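## Task

The rack face holds drive blanks in three rows of four. Press home each blank that protrudes until it bottoms out and latches, but do not touch the middle-row blank that is first counting from the right when facing the rack. The rack is loose: tipping it beyond a slight amount fails the task, and it must finish in its original place.

## Robot and tools

Robot: two arms, left_arm and right_arm, each a six-joint arm with a two-finger parallel gripper and a wrist camera. Cameras: cam_high (fixed, on a stand behind the arms), cam_left_wrist and cam_right_wrist, all 672x504. There are two scenes; the first is practice, and finished_scene(scene=N) ends scene N for good.

Frames. The scene frame has its origin at table-top height midway between the arm bases, +z up, +x out over the table, and left_arm toward +y. Calibrated bases: left_arm near (0.002, 0.304, 0.033) m, right_arm near (-0.001, -0.237, 0.019) m, both almost unrotated. Each arm reports end_effector_position (m) and end_effector_quat_wxyz in its own base frame. That point lies between the finger pads, roughly 1 cm short of the fingertips. The fingers point along the gripper's +z and open along its y. Offsets you command are expressed in the current Hand target's own axes, not the base axes. Readings can be off by a few cm, more when the arm reaches far.

Row layout (used by execute_actions and move): always 14 numbers, each in [-1, 1]: dx, dy, dz, rx, ry, rz, opening for left_arm, then the same seven for right_arm. The first six per arm are an offset from that arm's Hand target as it stood when the action or move began, not a pose. 1.0 equals 0.6 m for dx/dy/dz and 180 degrees for the rotation vector rx/ry/rz. Opening is absolute: +1 fully open (0.093 m), -1 closed. Sending six zeros re-requests the current Hand target; an arm you want to leave alone still needs its current opening sent, because 0 is a real command.

execute_actions(actions, cameras): actions is a list of actions; each action is up to 15 rows, one per 1/30 s step, with the last row held to fill 15 steps. Each row counts from the action's start pose, and each new action starts from the updated Hand target, so repeating an offset moves further. An empty list returns state and all camera images.

move(target, speed, blend, opening_speed, grip_force, blocking, cameras): straight-line paths for both arms toward one 14-number row, or a list of up to 15 rows, all offsets from the same starting Hand targets. speed is m/s, 0.002 to 2.9, default 0.25 (rotation up to twice that in rad/s); can be one per target. blend in m rounds corners of a list. opening_speed is per second on the -1..1 scale, at least 0.2. grip_force is N per pad, 10 to 50. A move is capped at 10 s. Paths do not avoid obstacles or the other arm; avoid routing a gripper near its own base. The result adds a move: line: done (within 10 mm and 2 degrees), off_target, moving, held, fault, plus limits such as paced or held.

wait(seconds 0 to 10), stop() to brake a running move, zoom_image(camera, region [x0,y0,x1,y1] px, max 504x504) on the latest image.

Result lines: Hand target (your last commanded pose after clipping; next offsets count from it), end_effector_position/quat, grip_measured (+1 open, -1 closed; pads meet near -0.94), Joint positions (last entry is finger gap in m), Joint torques, Joint velocities, Tool commands, motor temperatures, and step readings for execute_actions. The controller limits each step's orientation change to 40 degrees from measured. The gripper often stops short of its target because of friction and weight; resend the missing distance as an offset and check tilt after each move.

Pushing strategy: close the gripper and press the blanks with the fingertips, pointing the fingers at the rack face. Approach slowly and command only slightly past the contact, since a target far beyond contact pushes harder. After a push, retract by commanding the target back behind the gripper, otherwise the arm keeps pressing. The rack is free-standing: push gently and straight so it does not tip or slide; if needed, brace it lightly with the other arm. Count rows and columns from the right as seen facing the rack, and never touch the excluded blank.

Avoid: hard hits or slams, fast contacts, things falling off the table, grippers or cameras striking each other or pressing on the other arm, strain on camera cables, and keeping an arm stretched or pushing unreachable targets (motor heat: MOTOR HOT at 75 °C, fold fault at 90 °C, collapse at 100 °C). Any arm stop costs.

Each tool is called by a JSON object that holds its "op" and its "data".

## Session

{"op": "execute_actions", "data": {"actions": []}}

Scene clock: 0.00 s.
left_arm: end_effector_position=(+0.3963, +0.0333, +0.1007) grip_measured=+1.000 end_effector_quat_wxyz=(+0.579, -0.064, +0.810, +0.068) | right_arm: end_effector_position=(+0.3962, +0.0239, +0.0917) grip_measured=+1.000 end_effector_quat_wxyz=(+0.589, -0.023, +0.808, -0.005)
Joint positions: left_arm=[0.009 1.55 0.402 0.817 -0.178 -0.023 0.093] | right_arm=[0.088 1.604 0.37 0.921 0.065 -0.015 0.093]
Joint velocities: within noise
Joint torques (N m): no reading
Motor temperatures (°C): left_arm=[30 31 30 31 27 29 27] | right_arm=[27 35 33 31 26 25 28]
Heat: left arm: 31 °C; right arm: 35 °C.
Hand target: left_arm +0.4003, +0.0334, +0.1114; +0.592, -0.065, +0.800, +0.067 | right_arm +0.3977, +0.0240, +0.0948; +0.592, -0.022, +0.806, -0.005
Tool commands: left_gripper/opening=+1.0 right_gripper/opening=+1.0

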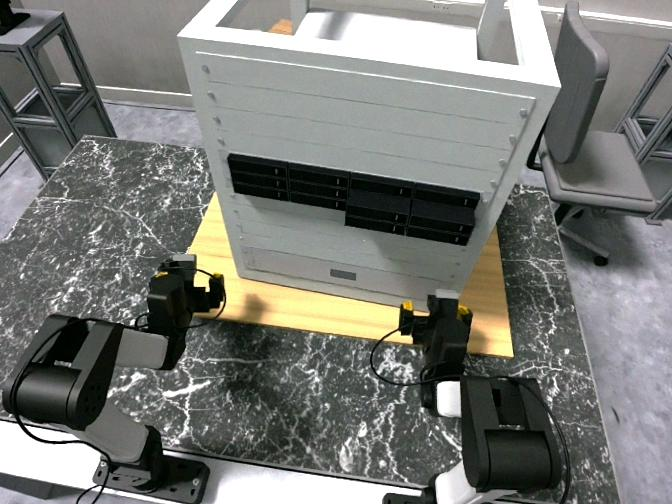

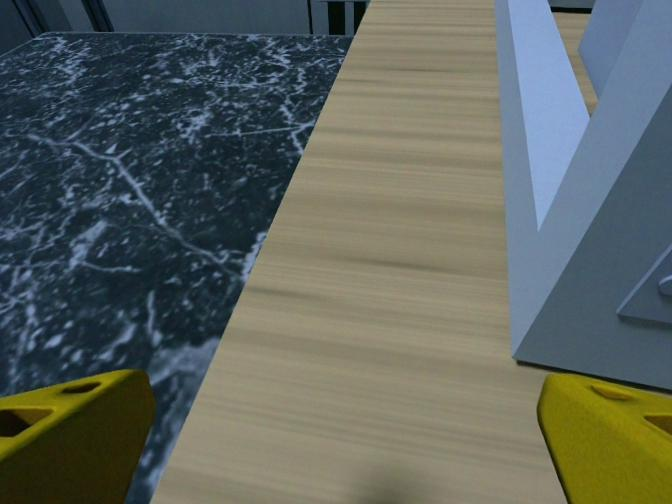

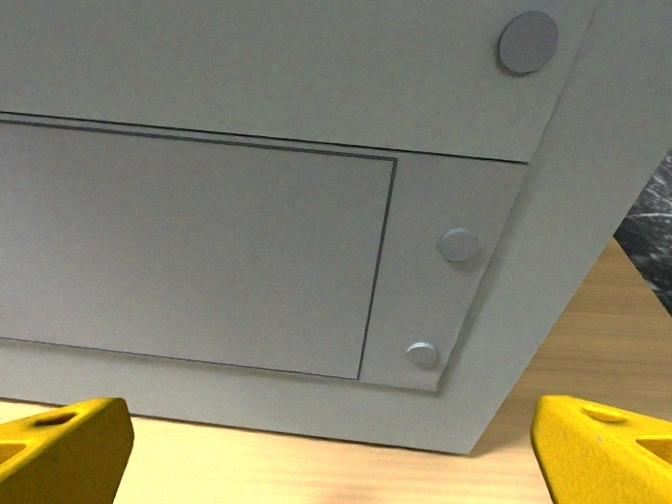

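{"op": "zoom_image", "data": {"camera": "cam_high", "region": [210, 130, 510, 270]}}

{"op": "zoom_image", "data": {"camera": "cam_high", "region": [330, 160, 490, 260]}}

Scaled by 1.680 from the camera's 672x504 image, which has a finer 960x720 frame.

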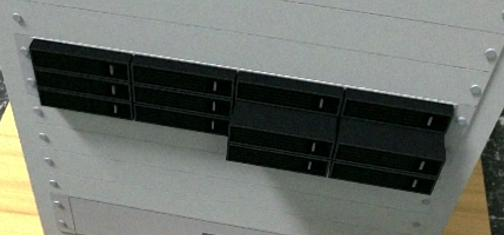

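Scaled by 3.150 from the camera's 672x504 image, which has a finer 960x720 frame.

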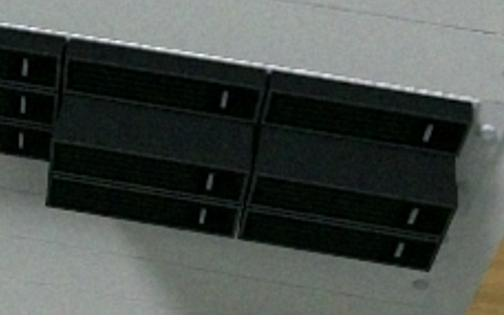

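{"op": "zoom_image", "data": {"camera": "cam_high", "region": [220, 140, 360, 220]}}

Scaled by 3.600 from the camera's 672x504 image, which has a finer 960x720 frame.

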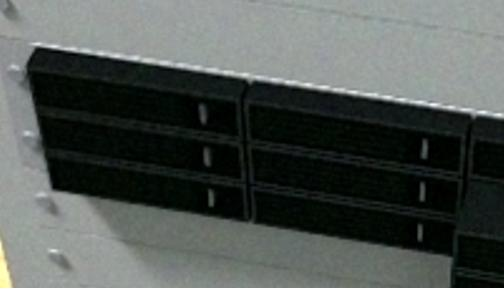

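{"op": "move", "data": {"target": [[0,0,0,0,0,0,1,-0.0073,0.0128,-0.1728,0,0,0,-1],[0,0,0,0,0,0,1,-0.287,0.0868,-0.2935,0.0281,-0.0965,0.0153,-1]], "speed": 0.2, "blend": [0.03, 0], "cameras": ["all"]}}

Scene clock: 44.13 s.
left_arm: end_effector_position=(+0.3963, +0.0333, +0.1007) grip_measured=+1.000 end_effector_quat_wxyz=(+0.579, -0.064, +0.810, +0.068) | right_arm: end_effector_position=(+0.2796, +0.0795, +0.3023) grip_measured=-0.986 end_effector_quat_wxyz=(+0.705, +0.022, +0.709, -0.020)
Joint positions: left_arm=[0.009 1.55 0.402 0.817 -0.178 -0.023 0.093] | right_arm=[0.677 0.698 0.54 0.15 0.737 0.008 0]
Joint torques (N m): left_arm=[0.17 -5.97 5.94 2.02 -0.02 -0.13] | right_arm=[0.24 0.09 11.25 2.53 0.13 -0.13]
Motor temperatures (°C): left_arm=[30 33 34 36 26 28 27] | right_arm=[27 37 36 41 26 25 27]
Heat: left arm: 36 °C; right arm: 41 °C.
Hand target: left_arm +0.4003, +0.0334, +0.1114; +0.592, -0.065, +0.800, +0.067 | right_arm +0.2796, +0.0799, +0.3098; +0.707, +0.023, +0.707, -0.023
Off the commanded pose: left_arm 0.011 m, 2 deg | right_arm 0.008 m, 0 deg.
move: off_target (left_arm)
camera_calibration:
cam_right_wrist: T_world_to_cam=[[-0.0652437, -0.997863, -0.00352263, 0.0986576], [-0.409399, 0.029987, -0.911862, 0.428169], [0.910019, -0.0580511, -0.410481, -0.0380677], [0, 0, 0, 1]] pos_world=[0.216371, 0.0833974, 0.375153]

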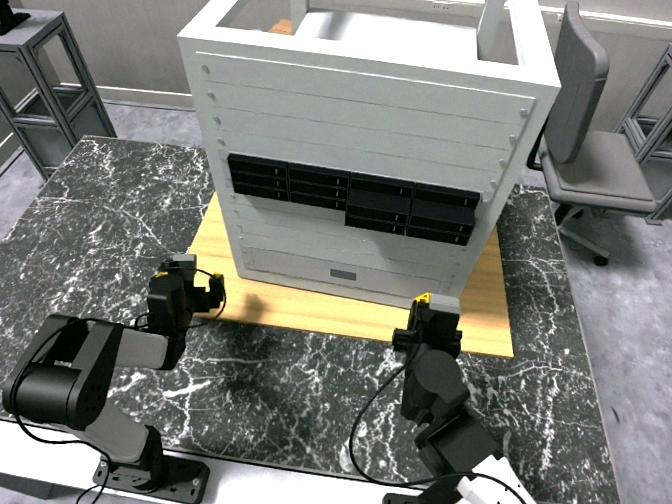

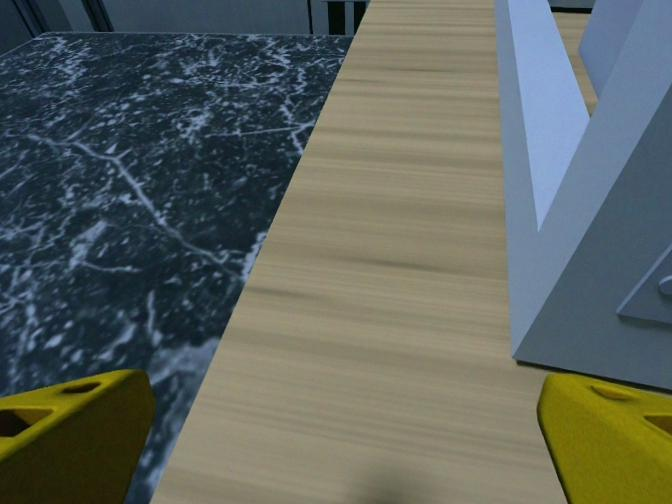

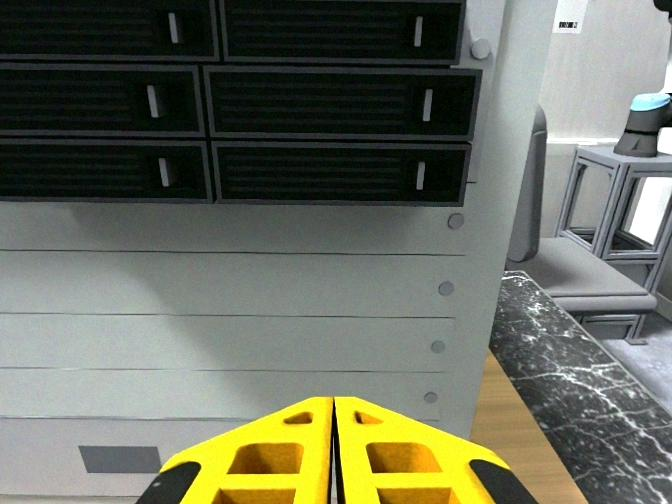

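{"op": "move", "data": {"target": [0,0,0,0,0,0,1,-0.12,0.28,-0.05,0,0,0,-1], "speed": 0.2, "cameras": ["all"]}}

Scene clock: 53.97 s.
left_arm: end_effector_position=(+0.3963, +0.0333, +0.1007) grip_measured=+1.000 end_effector_quat_wxyz=(+0.579, -0.064, +0.810, +0.068) | right_arm: end_effector_position=(+0.2601, +0.2479, +0.3744) grip_measured=-0.986 end_effector_quat_wxyz=(+0.705, +0.017, +0.708, -0.023)
Joint positions: left_arm=[0.009 1.55 0.402 0.817 -0.178 -0.023 0.093] | right_arm=[1.228 1.292 1.087 0.189 1.284 0.006 0]
Joint torques (N m): left_arm=[0.08 -6.22 5.87 1.98 -0.01 -0.12] | right_arm=[0.24 -3.33 11.4 2.13 0.15 -0.16]
Heat: left arm: 37 °C; right arm: 41 °C.
Hand target: left_arm +0.4003, +0.0334, +0.1114; +0.592, -0.065, +0.800, +0.067 | right_arm +0.2604, +0.2494, +0.3819; +0.707, +0.023, +0.707, -0.023
Off the commanded pose: left_arm 0.011 m, 2 deg | right_arm 0.008 m, 1 deg.
move: off_target (left_arm)
camera_calibration:
cam_right_wrist: T_world_to_cam=[[-0.0613652, -0.99808, 0.008356, 0.260344], [-0.408653, 0.0174856, -0.912522, 0.48404], [0.910625, -0.0594118, -0.408941, 0.0186755], [0, 0, 0, 1]] pos_world=[0.196774, 0.25249, 0.447159]

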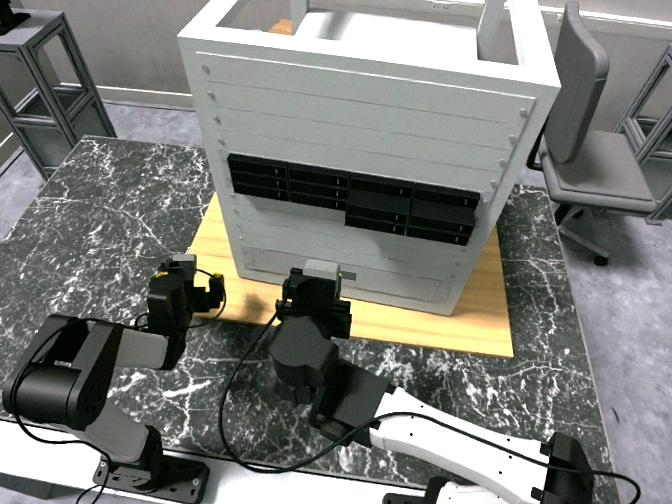

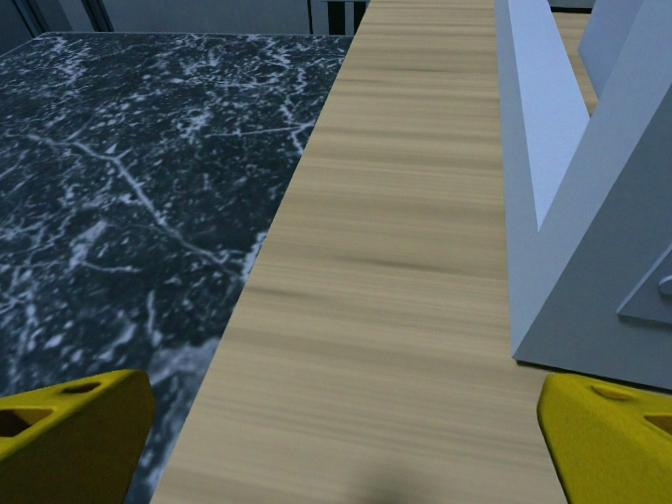

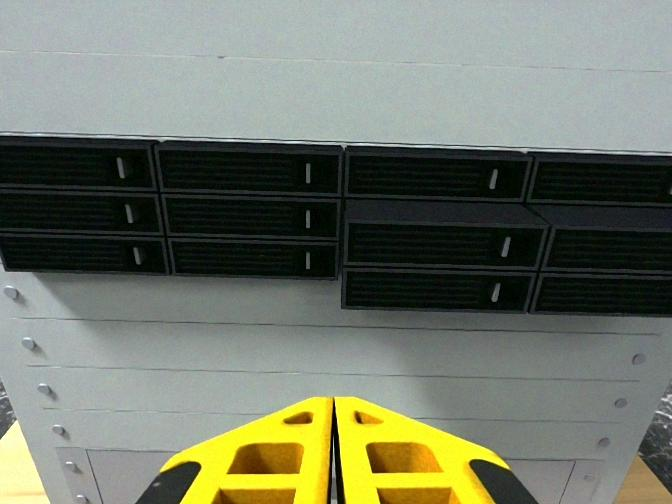

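{"op": "zoom_image", "data": {"camera": "cam_right_wrist", "region": [336, 120, 672, 330]}}

{"op": "zoom_image", "data": {"camera": "cam_right_wrist", "region": [0, 120, 336, 330]}}

Scaled by 1.500 from the camera's 672x504 image, which has a finer 960x720 frame.

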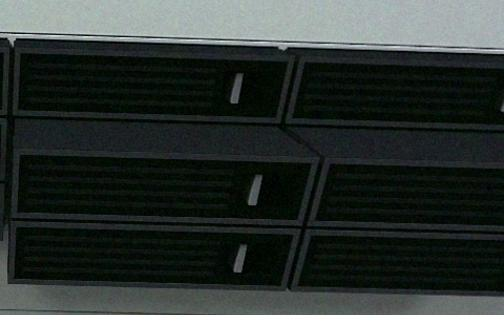

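Scaled by 1.500 from the camera's 672x504 image, which has a finer 960x720 frame.

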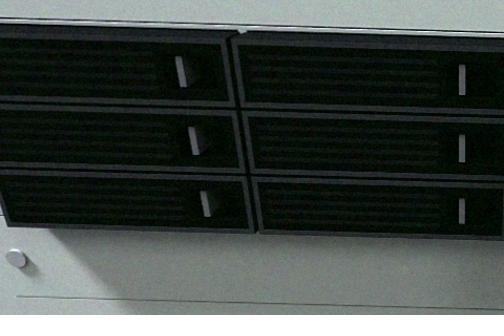

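{"op": "move", "data": {"target": [[0,0,0,0,0,0,1,0,0,0,0.0262,-0.0175,-0.4999,1],[0,0,0,0,0,0,1,-0.0102,-0.098,0.1227,0.0262,-0.0175,-0.4999,1]], "speed": [0.4, 0.15], "blend": [0.02, 0], "cameras": ["cam_high", "cam_right_wrist"]}}

Scene clock: 164.77 s.
left_arm: end_effector_position=(+0.3963, +0.0333, +0.1007) grip_measured=+1.000 end_effector_quat_wxyz=(+0.579, -0.064, +0.810, +0.068) | right_arm: end_effector_position=(+0.3323, +0.1897, +0.3800) grip_measured=+1.000 end_effector_quat_wxyz=(+0.491, -0.464, +0.495, -0.547)
Joint positions: left_arm=[0.009 1.55 0.402 0.817 -0.178 -0.023 0.093] | right_arm=[0.891 1.252 0.98 0.413 0.973 -1.709 0.093]
Joint torques (N m): left_arm=[0.08 -5.93 5.83 2.01 -0.02 -0.1] | right_arm=[-0.44 -5.76 9.72 2.3 -0.15 0.17]
Motor temperatures (°C): left_arm=[30 35 36 41 26 28 27] | right_arm=[26 36 47 39 26 25 27]
Heat: left arm: 41 °C; right arm: 47 °C.
Hand target: left_arm +0.4003, +0.0334, +0.1114; +0.592, -0.065, +0.800, +0.067 | right_arm +0.3301, +0.1860, +0.3881; +0.500, -0.458, +0.497, -0.542
Off the commanded pose: left_arm 0.011 m, 2 deg | right_arm 0.009 m, 1 deg.
move: off_target (left_arm); blend cut to 0 m at target 1
camera_calibration:
cam_right_wrist: T_world_to_cam=[[-0.0825143, 0.0276889, 0.996205, -0.35636], [-0.482133, -0.875959, -0.0155877, 0.372725], [0.872204, -0.481589, 0.0856289, -0.143254], [0, 0, 0, 1]] pos_world=[0.275245, 0.26737, 0.373085]
Images, in order (width x height): cam_high 672x504, cam_right_wrist 672x504.

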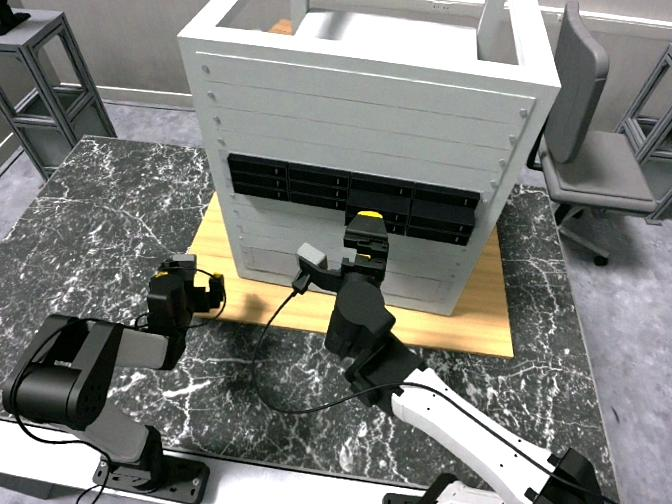

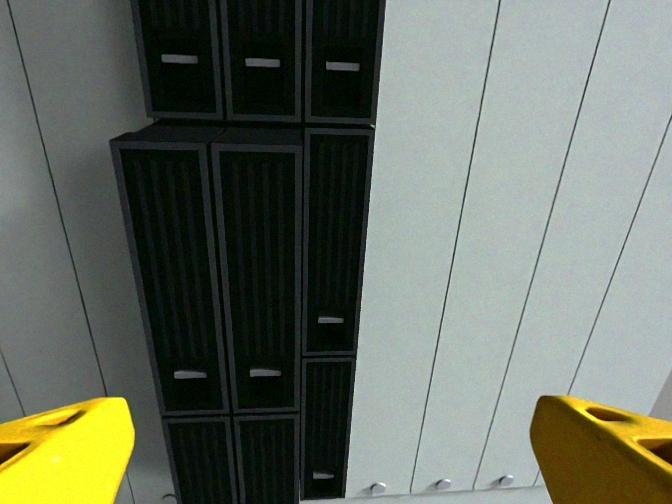

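{"op": "move", "data": {"target": [0,0,0,0,0,0,1,0.0028,0.0047,0.0715,0,0,0,1], "speed": 0.1, "cameras": ["cam_high", "cam_right_wrist"]}}

Scene clock: 183.53 s.
left_arm: end_effector_position=(+0.3963, +0.0333, +0.1007) grip_measured=+1.000 end_effector_quat_wxyz=(+0.579, -0.064, +0.810, +0.068) | right_arm: end_effector_position=(+0.3693, +0.1788, +0.3830) grip_measured=+1.000 end_effector_quat_wxyz=(+0.494, -0.460, +0.496, -0.546)
Joint positions: left_arm=[0.009 1.55 0.402 0.817 -0.178 -0.023 0.093] | right_arm=[0.763 1.319 1.039 0.408 0.845 -1.679 0.093]
Joint torques (N m): left_arm=[0.01 -6.04 5.81 1.98 -0.04 -0.11] | right_arm=[-0.28 -3.59 11.74 2.45 -0.13 0.19]
Heat: left arm: 41 °C; right arm: 48 °C.
Hand target: left_arm +0.4003, +0.0334, +0.1114; +0.592, -0.065, +0.800, +0.067 | right_arm +0.3728, +0.1809, +0.3890; +0.500, -0.458, +0.497, -0.542
Off the commanded pose: left_arm 0.011 m, 2 deg | right_arm 0.007 m, 1 deg.
move: off_target (left_arm)
camera_calibration:
cam_right_wrist: T_world_to_cam=[[-0.0885663, 0.0194843, 0.99588, -0.35206], [-0.481615, -0.876006, -0.0256924, 0.38476], [0.871896, -0.481907, 0.0869686, -0.181462], [0, 0, 0, 1]] pos_world=[0.312342, 0.256464, 0.376276]
Images, in order (width x height): cam_high 672x504, cam_right_wrist 672x504.

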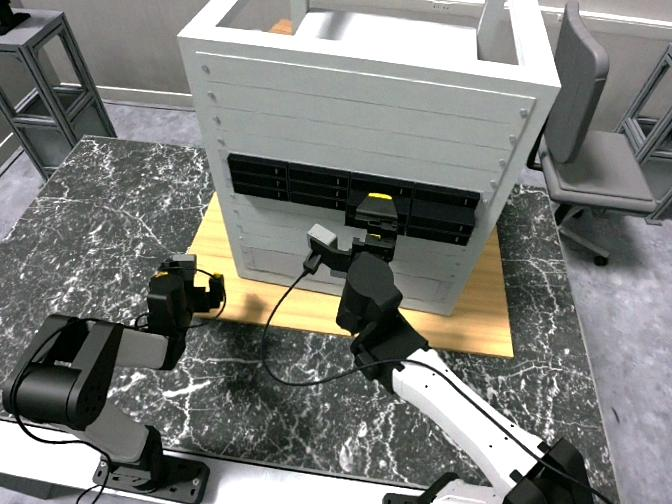

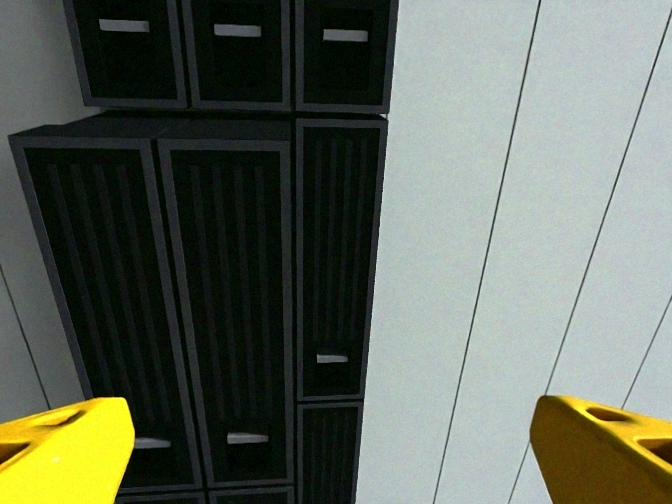

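{"op": "move", "data": {"target": [0,0,0,0,0,0,1,-0.0065,0.0089,0.0444,0,0,0,1], "speed": 0.04, "cameras": ["cam_high", "cam_right_wrist"]}}

Scene clock: 194.47 s.
left_arm: end_effector_position=(+0.3963, +0.0333, +0.1007) grip_measured=+1.000 end_effector_quat_wxyz=(+0.579, -0.064, +0.810, +0.068) | right_arm: end_effector_position=(+0.3960, +0.1805, +0.3770) grip_measured=+1.000 end_effector_quat_wxyz=(+0.488, -0.467, +0.496, -0.546)
Joint positions: left_arm=[0.009 1.55 0.402 0.817 -0.178 -0.023 0.093] | right_arm=[0.706 1.4 1.095 0.408 0.789 -1.669 0.093]
Joint torques (N m): left_arm=[0.14 -6.26 5.76 2.01 -0.01 -0.09] | right_arm=[-0.58 -4.36 11.78 2.63 -0.16 0.14]
Heat: left arm: 42 °C; right arm: 51 °C.
Hand target: left_arm +0.4003, +0.0334, +0.1114; +0.592, -0.065, +0.800, +0.067 | right_arm +0.4001, +0.1825, +0.3860; +0.500, -0.458, +0.497, -0.542
Off the commanded pose: left_arm 0.011 m, 2 deg | right_arm 0.010 m, 2 deg.
move: off_target (left_arm)
camera_calibration:
cam_right_wrist: T_world_to_cam=[[-0.0748603, 0.030749, 0.99672, -0.351652], [-0.482427, -0.875888, -0.00921224, 0.393011], [0.872731, -0.481534, 0.0804034, -0.201179], [0, 0, 0, 1]] pos_world=[0.33885, 0.258172, 0.370295]
Images, in order (width x height): cam_high 672x504, cam_right_wrist 672x504.

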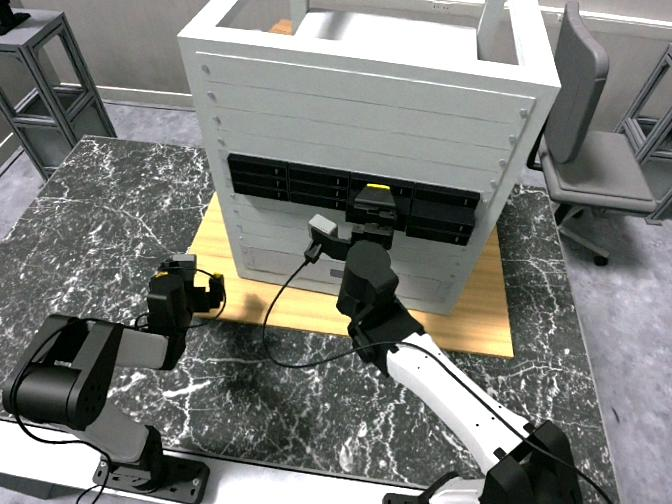

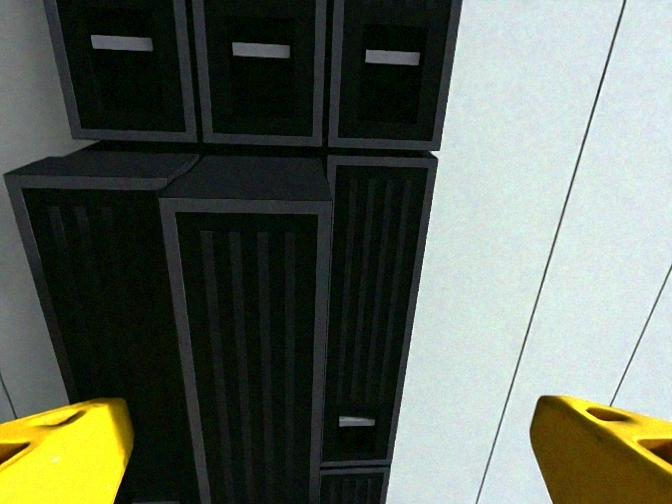

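{"op": "move", "data": {"target": [0,0,0,0,0,0,1,0,0.003,0.034,0,0,0,1], "speed": 0.03, "cameras": ["cam_high", "cam_right_wrist"]}}

Scene clock: 198.60 s.
left_arm: end_effector_position=(+0.3963, +0.0333, +0.1007) grip_measured=+1.000 end_effector_quat_wxyz=(+0.579, -0.064, +0.810, +0.068) | right_arm: end_effector_position=(+0.4150, +0.1790, +0.3773) grip_measured=+1.000 end_effector_quat_wxyz=(+0.488, -0.466, +0.497, -0.546)
Joint positions: left_arm=[0.009 1.55 0.402 0.817 -0.178 -0.023 0.093] | right_arm=[0.664 1.454 1.144 0.408 0.749 -1.662 0.093]
Joint torques (N m): left_arm=[0.09 -5.98 5.76 2.02 -0.03 -0.08] | right_arm=[-0.7 -4.59 11.82 2.74 -0.2 0.19]
Motor temperatures (°C): left_arm=[30 35 37 42 26 28 27] | right_arm=[26 36 52 41 26 25 27]
Heat: left arm: 42 °C; right arm: 52 °C.
Hand target: left_arm +0.4003, +0.0334, +0.1114; +0.592, -0.065, +0.800, +0.067 | right_arm +0.4204, +0.1809, +0.3860; +0.500, -0.458, +0.497, -0.542
Off the commanded pose: left_arm 0.011 m, 2 deg | right_arm 0.010 m, 2 deg.
move: off_target (left_arm)
camera_calibration:
cam_right_wrist: T_world_to_cam=[[-0.0740969, 0.0307092, 0.996778, -0.350756], [-0.483825, -0.875118, -0.00900485, 0.401278], [0.872022, -0.482934, 0.0797014, -0.21776], [0, 0, 0, 1]] pos_world=[0.35805, 0.256773, 0.370595]
Images, in order (width x height): cam_high 672x504, cam_right_wrist 672x504.

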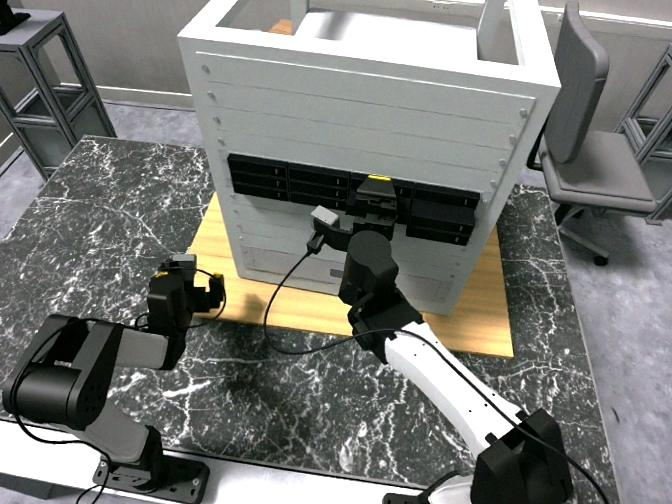

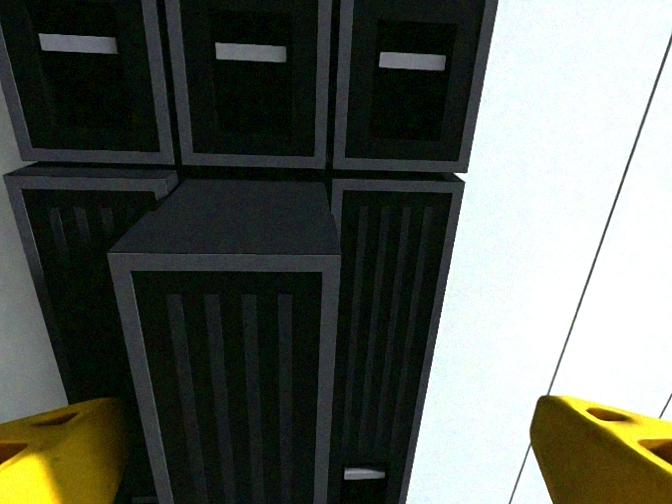

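{"op": "move", "data": {"target": [0,0,0,0,0,0,1,0,0.001,0.009,0,0,0,1], "speed": 0.02, "cameras": ["cam_right_wrist"]}}

Scene clock: 202.07 s.
left_arm: end_effector_position=(+0.3963, +0.0333, +0.1007) grip_measured=+1.000 end_effector_quat_wxyz=(+0.579, -0.064, +0.810, +0.068) | right_arm: end_effector_position=(+0.4208, +0.1784, +0.3772) grip_measured=+1.000 end_effector_quat_wxyz=(+0.488, -0.467, +0.497, -0.546)
Joint positions: left_arm=[0.009 1.55 0.402 0.817 -0.178 -0.023 0.093] | right_arm=[0.651 1.47 1.158 0.408 0.736 -1.66 0.093]
Joint torques (N m): left_arm=[0.13 -6.13 5.79 2 -0.01 -0.09] | right_arm=[-0.59 -4.6 11.84 2.66 -0.17 0.18]
Heat: left arm: 42 °C; right arm: 52 °C.
Hand target: left_arm +0.4003, +0.0334, +0.1114; +0.592, -0.065, +0.800, +0.067 | right_arm +0.4259, +0.1805, +0.3857; +0.500, -0.458, +0.497, -0.542
Off the commanded pose: left_arm 0.011 m, 2 deg | right_arm 0.010 m, 2 deg.
move: off_target (left_arm)
camera_calibration:
cam_right_wrist: T_world_to_cam=[[-0.0738716, 0.0306885, 0.996795, -0.350292], [-0.483792, -0.875138, -0.00891035, 0.403516], [0.87206, -0.4829, 0.0794947, -0.223045], [0, 0, 0, 1]] pos_world=[0.36385, 0.256173, 0.370496]
Images, in order (width x height): cam_right_wrist 672x504.

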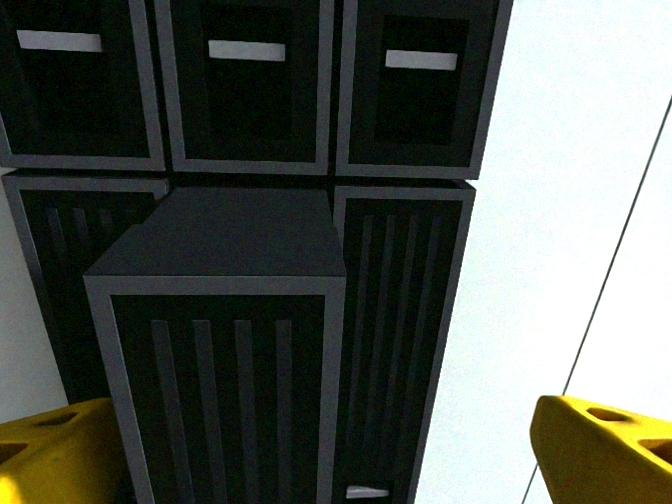

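{"op": "move", "data": {"target": [0,0,0,0,0,0,1,0,0.0005,0.005,0,0,0,1], "speed": 0.02, "cameras": ["cam_right_wrist"]}}

Scene clock: 206.73 s.
left_arm: end_effector_position=(+0.3963, +0.0333, +0.1007) grip_measured=+1.000 end_effector_quat_wxyz=(+0.579, -0.064, +0.810, +0.068) | right_arm: end_effector_position=(+0.4219, +0.1784, +0.3773) grip_measured=+1.000 end_effector_quat_wxyz=(+0.488, -0.467, +0.496, -0.545)
Joint positions: left_arm=[0.009 1.55 0.402 0.817 -0.178 -0.023 0.093] | right_arm=[0.648 1.472 1.161 0.408 0.732 -1.659 0.093]
Joint torques (N m): left_arm=[0.05 -6 5.74 2.01 -0.04 -0.1] | right_arm=[-1.02 -4.15 12.44 2.7 -0.14 0.17]
Heat: left arm: 42 °C; right arm: 53 °C.
Hand target: left_arm +0.4003, +0.0334, +0.1114; +0.592, -0.065, +0.800, +0.067 | right_arm +0.4289, +0.1803, +0.3857; +0.500, -0.458, +0.497, -0.542
Off the commanded pose: left_arm 0.011 m, 2 deg | right_arm 0.011 m, 2 deg.
move: off_target (left_arm, right_arm)
camera_calibration:
cam_right_wrist: T_world_to_cam=[[-0.074166, 0.0301344, 0.996791, -0.350163], [-0.482451, -0.875872, -0.00941784, 0.403799], [0.872777, -0.481601, 0.0794983, -0.224578], [0, 0, 0, 1]] pos_world=[0.36485, 0.256071, 0.370695]
Images, in order (width x height): cam_right_wrist 672x504.

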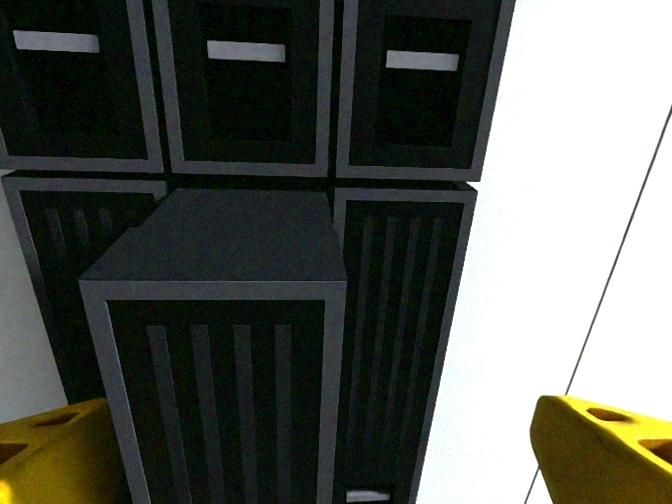

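{"op": "move", "data": {"target": [0,0,0,0,0,0,1,0,0.0005,0.0067,0,0,0,1], "speed": 0.02, "cameras": ["cam_right_wrist", "cam_high"]}}

Scene clock: 209.33 s.
left_arm: end_effector_position=(+0.3963, +0.0333, +0.1007) grip_measured=+1.000 end_effector_quat_wxyz=(+0.579, -0.064, +0.810, +0.068) | right_arm: end_effector_position=(+0.4225, +0.1787, +0.3775) grip_measured=+1.000 end_effector_quat_wxyz=(+0.486, -0.469, +0.497, -0.545)
Joint positions: left_arm=[0.009 1.55 0.402 0.817 -0.178 -0.023 0.093] | right_arm=[0.648 1.475 1.168 0.396 0.734 -1.659 0.093]
Joint torques (N m): left_arm=[0.09 -6.01 5.82 1.98 0 -0.08] | right_arm=[-1.4 -3.56 12.67 2.86 -0.3 0.22]
Heat: left arm: 42 °C; right arm: 53 °C.
Hand target: left_arm +0.4003, +0.0334, +0.1114; +0.592, -0.065, +0.800, +0.067 | right_arm +0.4329, +0.1800, +0.3860; +0.500, -0.458, +0.497, -0.542
Off the commanded pose: left_arm 0.011 m, 2 deg | right_arm 0.013 m, 2 deg.
move: off_target (left_arm, right_arm)
camera_calibration:
cam_right_wrist: T_world_to_cam=[[-0.0691748, 0.0337715, 0.997033, -0.353173], [-0.483815, -0.875161, -0.00392396, 0.402685], [0.872432, -0.482651, 0.0768783, -0.223694], [0, 0, 0, 1]] pos_world=[0.365553, 0.256375, 0.370902]
Images, in order (width x height): cam_high 672x504, cam_right_wrist 672x504.

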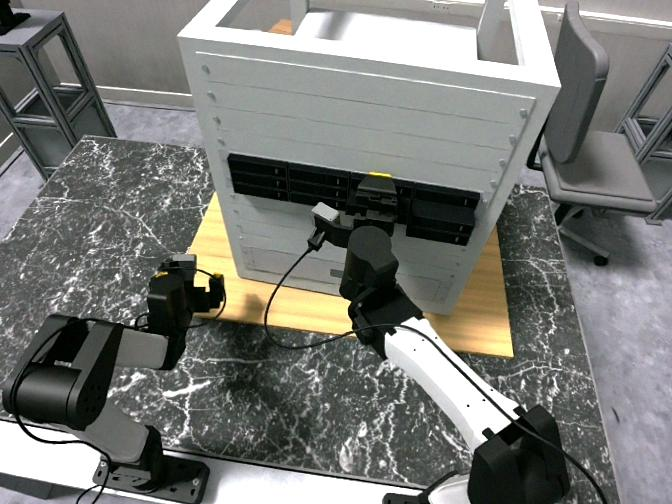

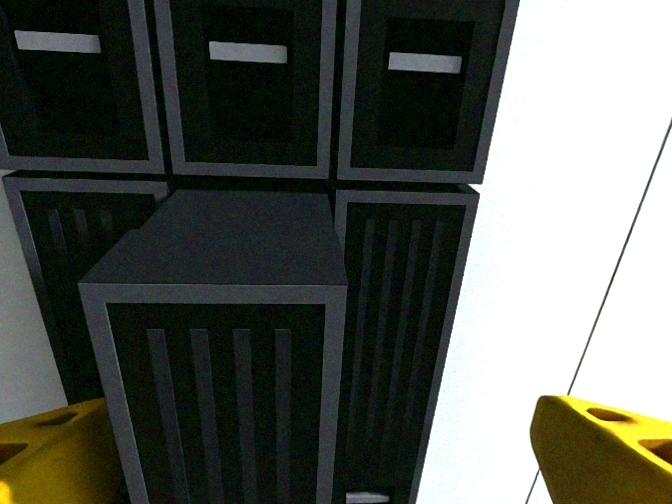

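{"op": "move", "data": {"target": [0,0,0,0,0,0,1,0,0,-0.1,0,0,0,1], "speed": 0.08, "cameras": ["cam_right_wrist", "cam_high"]}}

Scene clock: 214.60 s.
left_arm: end_effector_position=(+0.3963, +0.0333, +0.1007) grip_measured=+1.000 end_effector_quat_wxyz=(+0.579, -0.064, +0.810, +0.068) | right_arm: end_effector_position=(+0.3785, +0.1888, +0.3763) grip_measured=+1.000 end_effector_quat_wxyz=(+0.497, -0.465, +0.497, -0.539)
Joint positions: left_arm=[0.009 1.55 0.402 0.817 -0.178 -0.023 0.093] | right_arm=[0.762 1.366 1.061 0.417 0.833 -1.661 0.093]
Joint torques (N m): left_arm=[0.1 -6.05 5.79 2 0 -0.1] | right_arm=[0.18 -6.91 7.5 2.76 0.04 -0.08]
Heat: left arm: 42 °C; right arm: 53 °C.
Hand target: left_arm +0.4003, +0.0334, +0.1114; +0.592, -0.065, +0.800, +0.067 | right_arm +0.3733, +0.1847, +0.3806; +0.500, -0.458, +0.497, -0.542
Off the commanded pose: left_arm 0.011 m, 2 deg | right_arm 0.008 m, 1 deg.
move: off_target (left_arm)
camera_calibration:
cam_right_wrist: T_world_to_cam=[[-0.0788841, 0.0127417, 0.996802, -0.347502], [-0.471224, -0.88163, -0.0260219, 0.394983], [0.878479, -0.47177, 0.0755507, -0.184223], [0, 0, 0, 1]] pos_world=[0.320549, 0.265746, 0.370587]
Images, in order (width x height): cam_high 672x504, cam_right_wrist 672x504.

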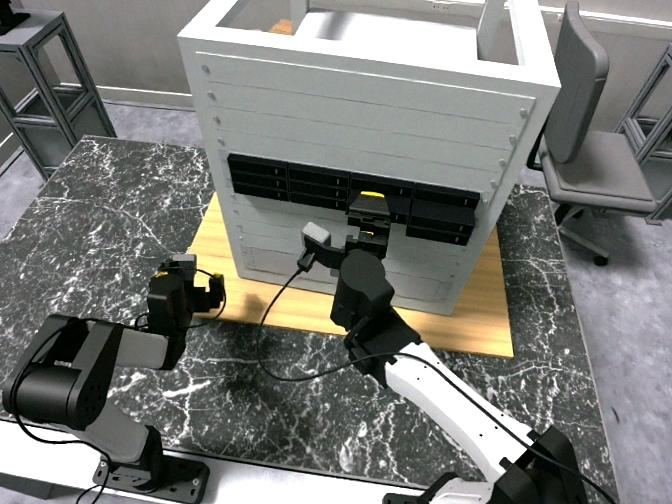

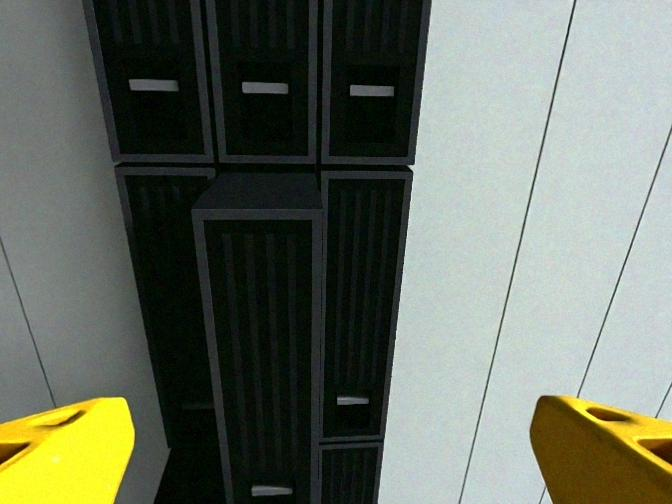

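{"op": "zoom_image", "data": {"camera": "cam_right_wrist", "region": [80, 100, 440, 260]}}

Scaled by 1.400 from the camera's 672x504 image, which has a finer 960x720 frame.

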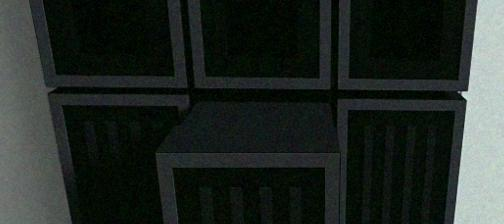

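{"op": "move", "data": {"target": [0,0,0,0,0,0,1,0.007,-0.057,-0.0197,0,0,0,1], "speed": 0.1, "cameras": ["cam_right_wrist"]}}

Scene clock: 223.93 s.
left_arm: end_effector_position=(+0.3963, +0.0333, +0.1007) grip_measured=+1.000 end_effector_quat_wxyz=(+0.579, -0.064, +0.810, +0.068) | right_arm: end_effector_position=(+0.3629, +0.1848, +0.3999) grip_measured=+1.000 end_effector_quat_wxyz=(+0.494, -0.466, +0.496, -0.540)
Joint positions: left_arm=[0.009 1.55 0.402 0.817 -0.178 -0.023 0.093] | right_arm=[0.791 1.311 1.114 0.31 0.863 -1.669 0.093]
Joint torques (N m): left_arm=[0.05 -6.01 5.89 1.99 -0.02 -0.08] | right_arm=[0.44 -5.83 11.26 2.4 0.07 -0.07]
Heat: left arm: 42 °C; right arm: 52 °C.
Hand target: left_arm +0.4003, +0.0334, +0.1114; +0.592, -0.065, +0.800, +0.067 | right_arm +0.3582, +0.1817, +0.4137; +0.500, -0.458, +0.497, -0.542
Off the commanded pose: left_arm 0.011 m, 2 deg | right_arm 0.015 m, 1 deg.
move: off_target (left_arm, right_arm)
camera_calibration:
cam_right_wrist: T_world_to_cam=[[-0.0767312, 0.0180564, 0.996888, -0.374094], [-0.47266, -0.881008, -0.0204235, 0.382877], [0.877898, -0.472756, 0.0761354, -0.17392], [0, 0, 0, 1]] pos_world=[0.30495, 0.261851, 0.393991]
Images, in order (width x height): cam_right_wrist 672x504.

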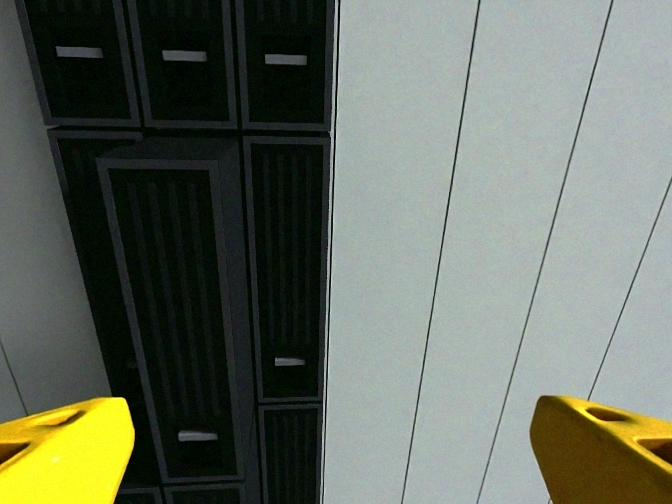

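{"op": "move", "data": {"target": [0,0,0,0,0,0,1,0,-0.0105,0.0185,0,0,0,1], "speed": 0.06, "cameras": ["cam_right_wrist"]}}

Scene clock: 232.07 s.
left_arm: end_effector_position=(+0.3963, +0.0333, +0.1007) grip_measured=+1.000 end_effector_quat_wxyz=(+0.579, -0.064, +0.810, +0.068) | right_arm: end_effector_position=(+0.3652, +0.1789, +0.4166) grip_measured=+1.000 end_effector_quat_wxyz=(+0.500, -0.456, +0.498, -0.543)
Joint positions: left_arm=[0.009 1.55 0.402 0.817 -0.178 -0.023 0.093] | right_arm=[0.773 1.311 1.163 0.283 0.855 -1.669 0.093]
Joint torques (N m): left_arm=[0.13 -6.24 5.87 1.99 0 -0.05] | right_arm=[-0.38 -3.43 11.38 2.38 -0.16 0.03]
Heat: left arm: 43 °C; right arm: 53 °C.
Hand target: left_arm +0.4003, +0.0334, +0.1114; +0.592, -0.065, +0.800, +0.067 | right_arm +0.3687, +0.1809, +0.4209; +0.500, -0.458, +0.497, -0.542
Off the commanded pose: left_arm 0.011 m, 2 deg | right_arm 0.006 m, 0 deg.
move: off_target (left_arm)
camera_calibration:
cam_right_wrist: T_world_to_cam=[[-0.0932772, 0.00371314, 0.995633, -0.381284], [-0.479924, -0.876319, -0.0416941, 0.389836], [0.872338, -0.481717, 0.0835226, -0.179532], [0, 0, 0, 1]] pos_world=[0.308139, 0.256553, 0.410868]
Images, in order (width x height): cam_right_wrist 672x504.

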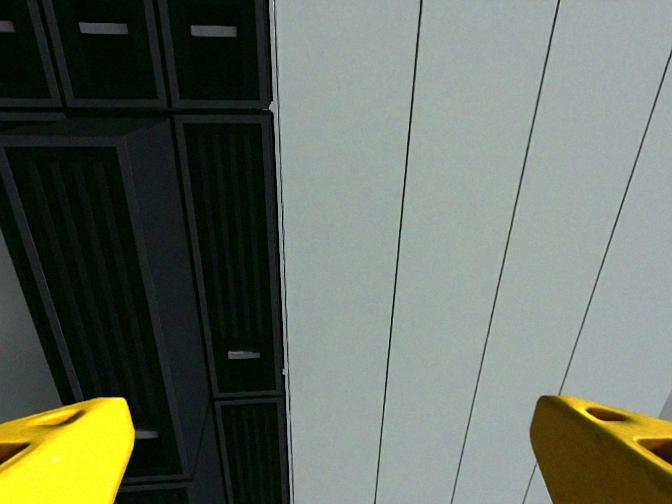

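{"op": "move", "data": {"target": [0,0,0,0,0,0,1,-0.0048,0.0099,0.0172,0,0,0,1], "speed": 0.05, "cameras": ["cam_right_wrist"]}}

Scene clock: 238.13 s.
left_arm: end_effector_position=(+0.3963, +0.0333, +0.1007) grip_measured=+1.000 end_effector_quat_wxyz=(+0.579, -0.064, +0.810, +0.068) | right_arm: end_effector_position=(+0.3765, +0.1817, +0.4042) grip_measured=+1.000 end_effector_quat_wxyz=(+0.488, -0.468, +0.497, -0.544)
Joint positions: left_arm=[0.009 1.55 0.402 0.817 -0.178 -0.023 0.093] | right_arm=[0.753 1.345 1.163 0.283 0.834 -1.669 0.093]
Joint torques (N m): left_arm=[0.06 -6.05 5.89 1.99 -0.02 -0.09] | right_arm=[-0.42 -3.78 12.05 2.68 -0.07 0.08]
Heat: left arm: 43 °C; right arm: 54 °C.
Hand target: left_arm +0.4003, +0.0334, +0.1114; +0.592, -0.065, +0.800, +0.067 | right_arm +0.3797, +0.1829, +0.4159; +0.500, -0.458, +0.497, -0.542
Off the commanded pose: left_arm 0.011 m, 2 deg | right_arm 0.012 m, 2 deg.
move: off_target (left_arm, right_arm)
camera_calibration:
cam_right_wrist: T_world_to_cam=[[-0.0704705, 0.0289287, 0.997094, -0.381746], [-0.480617, -0.876889, -0.00852681, 0.38418], [0.874095, -0.479821, 0.0756984, -0.184775], [0, 0, 0, 1]] pos_world=[0.319253, 0.259268, 0.3979]
Images, in order (width x height): cam_right_wrist 672x504.

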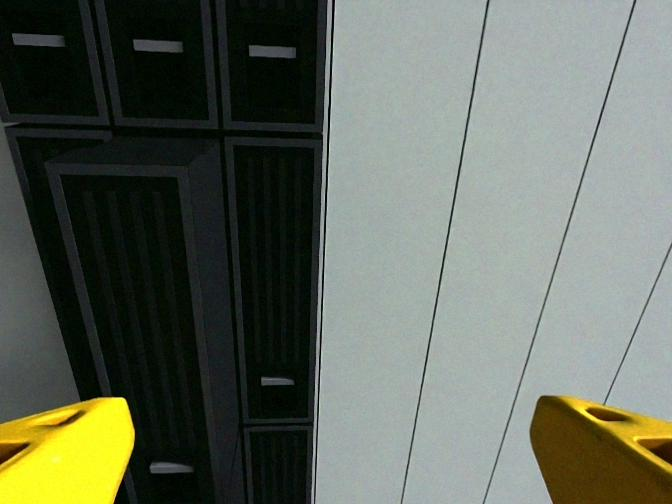

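{"op": "move", "data": {"target": [0,0,0,0,0,0,1,-0.0015,0.001,0.0502,0,0,0,1], "speed": 0.04, "cameras": ["cam_right_wrist"]}}

Scene clock: 245.83 s.
left_arm: end_effector_position=(+0.3963, +0.0333, +0.1007) grip_measured=+1.000 end_effector_quat_wxyz=(+0.579, -0.064, +0.810, +0.068) | right_arm: end_effector_position=(+0.4058, +0.1797, +0.4096) grip_measured=+1.000 end_effector_quat_wxyz=(+0.489, -0.466, +0.496, -0.545)
Joint positions: left_arm=[0.009 1.55 0.402 0.817 -0.178 -0.023 0.093] | right_arm=[0.683 1.427 1.246 0.283 0.767 -1.665 0.093]
Joint torques (N m): left_arm=[0.08 -6.05 5.91 2 -0.02 -0.1] | right_arm=[-0.35 -4.48 11.7 2.7 -0.14 0.15]
Motor temperatures (°C): left_arm=[30 35 37 43 26 28 27] | right_arm=[26 37 56 44 26 25 27]
Heat: left arm: 43 °C; right arm: 56 °C.
Hand target: left_arm +0.4003, +0.0334, +0.1114; +0.592, -0.065, +0.800, +0.067 | right_arm +0.4097, +0.1813, +0.4181; +0.500, -0.458, +0.497, -0.542
Off the commanded pose: left_arm 0.011 m, 2 deg | right_arm 0.009 m, 2 deg.
move: off_target (left_arm)
camera_calibration:
cam_right_wrist: T_world_to_cam=[[-0.076411, 0.0289773, 0.996655, -0.382454], [-0.482225, -0.875972, -0.0115025, 0.39826], [0.872709, -0.481491, 0.0809074, -0.21304], [0, 0, 0, 1]] pos_world=[0.348749, 0.25737, 0.402992]
Images, in order (width x height): cam_right_wrist 672x504.

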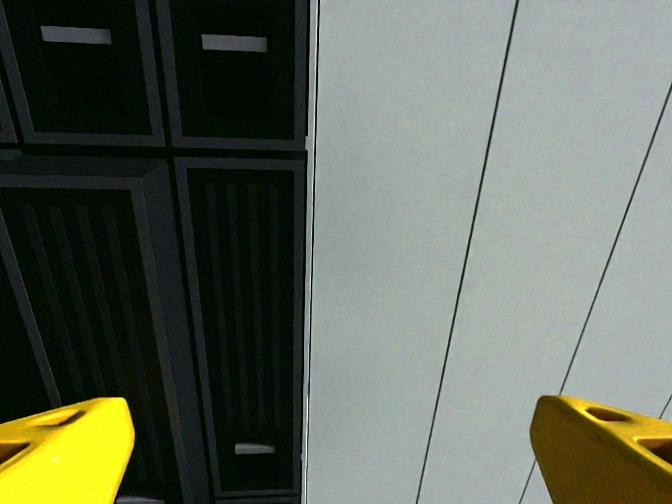

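{"op": "move", "data": {"target": [0,0,0,0,0,0,1,0,0.002,0.0225,0,0,0,1], "speed": 0.03, "cameras": ["cam_right_wrist"]}}

{"op": "move", "data": {"target": [0,0,0,0,0,0,1,0,0.001,0.01,0,0,0,1], "speed": 0.02, "cameras": ["cam_right_wrist"]}}

Scene clock: 249.90 s.
left_arm: end_effector_position=(+0.3963, +0.0333, +0.1007) grip_measured=+1.000 end_effector_quat_wxyz=(+0.579, -0.064, +0.810, +0.068) | right_arm: end_effector_position=(+0.4186, +0.1784, +0.4099) grip_measured=+1.000 end_effector_quat_wxyz=(+0.489, -0.465, +0.497, -0.546)
Joint positions: left_arm=[0.009 1.55 0.402 0.817 -0.178 -0.023 0.093] | right_arm=[0.655 1.463 1.279 0.283 0.741 -1.661 0.093]
Joint torques (N m): left_arm=[-0.01 -6.2 5.87 1.97 -0.04 -0.07] | right_arm=[-0.55 -4.53 11.81 2.68 -0.19 0.2]
Motor temperatures (°C): left_arm=[30 35 37 43 26 28 27] | right_arm=[26 37 55 44 26 25 27]
Heat: left arm: 43 °C; right arm: 55 °C.
Hand target: left_arm +0.4003, +0.0334, +0.1114; +0.592, -0.065, +0.800, +0.067 | right_arm +0.4233, +0.1802, +0.4179; +0.500, -0.458, +0.497, -0.542
Off the commanded pose: left_arm 0.011 m, 2 deg | right_arm 0.009 m, 2 deg.
move: off_target (left_arm)
camera_calibration:
cam_right_wrist: T_world_to_cam=[[-0.076248, 0.0287042, 0.996676, -0.38173], [-0.483816, -0.87509, -0.0118105, 0.403908], [0.871842, -0.483108, 0.0806114, -0.224052], [0, 0, 0, 1]] pos_world=[0.361649, 0.256172, 0.403293]
Images, in order (width x height): cam_right_wrist 672x504.

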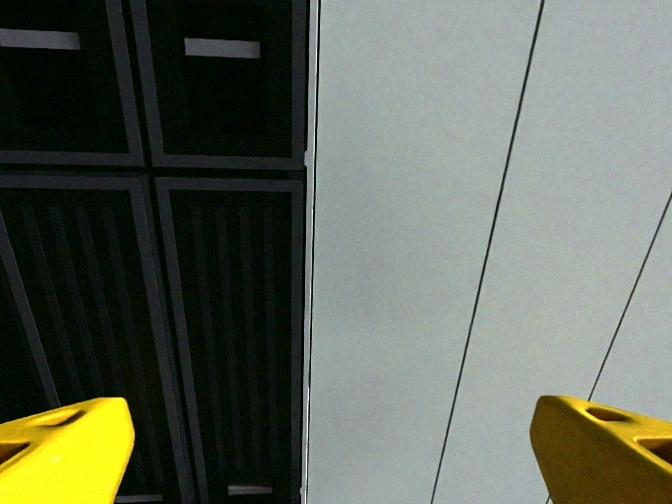

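Scene clock: 250.60 s.
left_arm: end_effector_position=(+0.3963, +0.0333, +0.1007) grip_measured=+1.000 end_effector_quat_wxyz=(+0.579, -0.064, +0.810, +0.068) | right_arm: end_effector_position=(+0.4221, +0.1782, +0.4104) grip_measured=+1.000 end_effector_quat_wxyz=(+0.489, -0.466, +0.497, -0.546)
Joint positions: left_arm=[0.009 1.55 0.402 0.817 -0.178 -0.023 0.093] | right_arm=[0.648 1.472 1.29 0.281 0.733 -1.659 0.093]
Joint torques (N m): left_arm=[0.09 -6.02 5.7 1.99 0.01 -0.08] | right_arm=[-1.06 -4 12.27 2.78 -0.21 0.19]
Motor temperatures (°C): left_arm=[30 35 37 43 26 28 27] | right_arm=[26 37 55 44 26 25 27]
Heat: left arm: 43 °C; right arm: 55 °C.
Hand target: left_arm +0.4003, +0.0334, +0.1114; +0.592, -0.065, +0.800, +0.067 | right_arm +0.4293, +0.1798, +0.4177; +0.500, -0.458, +0.497, -0.542
Off the commanded pose: left_arm 0.011 m, 2 deg | right_arm 0.011 m, 2 deg.
move: off_target (left_arm, right_arm)
camera_calibration:
cam_right_wrist: T_world_to_cam=[[-0.0758415, 0.0288114, 0.996704, -0.382041], [-0.483725, -0.875144, -0.0115103, 0.405203], [0.871928, -0.483004, 0.080309, -0.227216], [0, 0, 0, 1]] pos_world=[0.365149, 0.255872, 0.403693]
Images, in order (width x height): cam_right_wrist 672x504.

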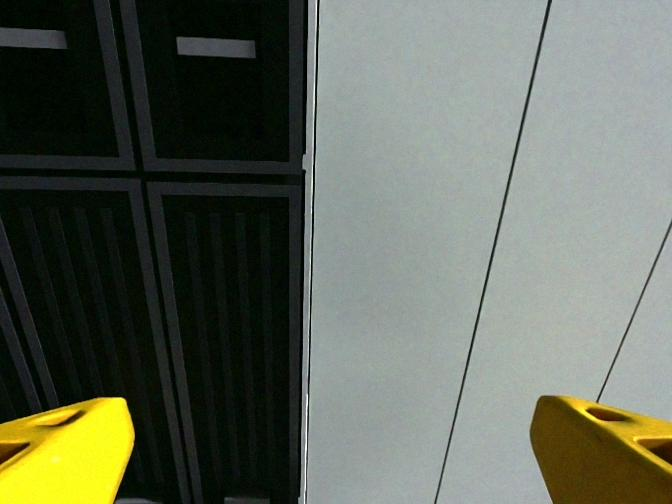

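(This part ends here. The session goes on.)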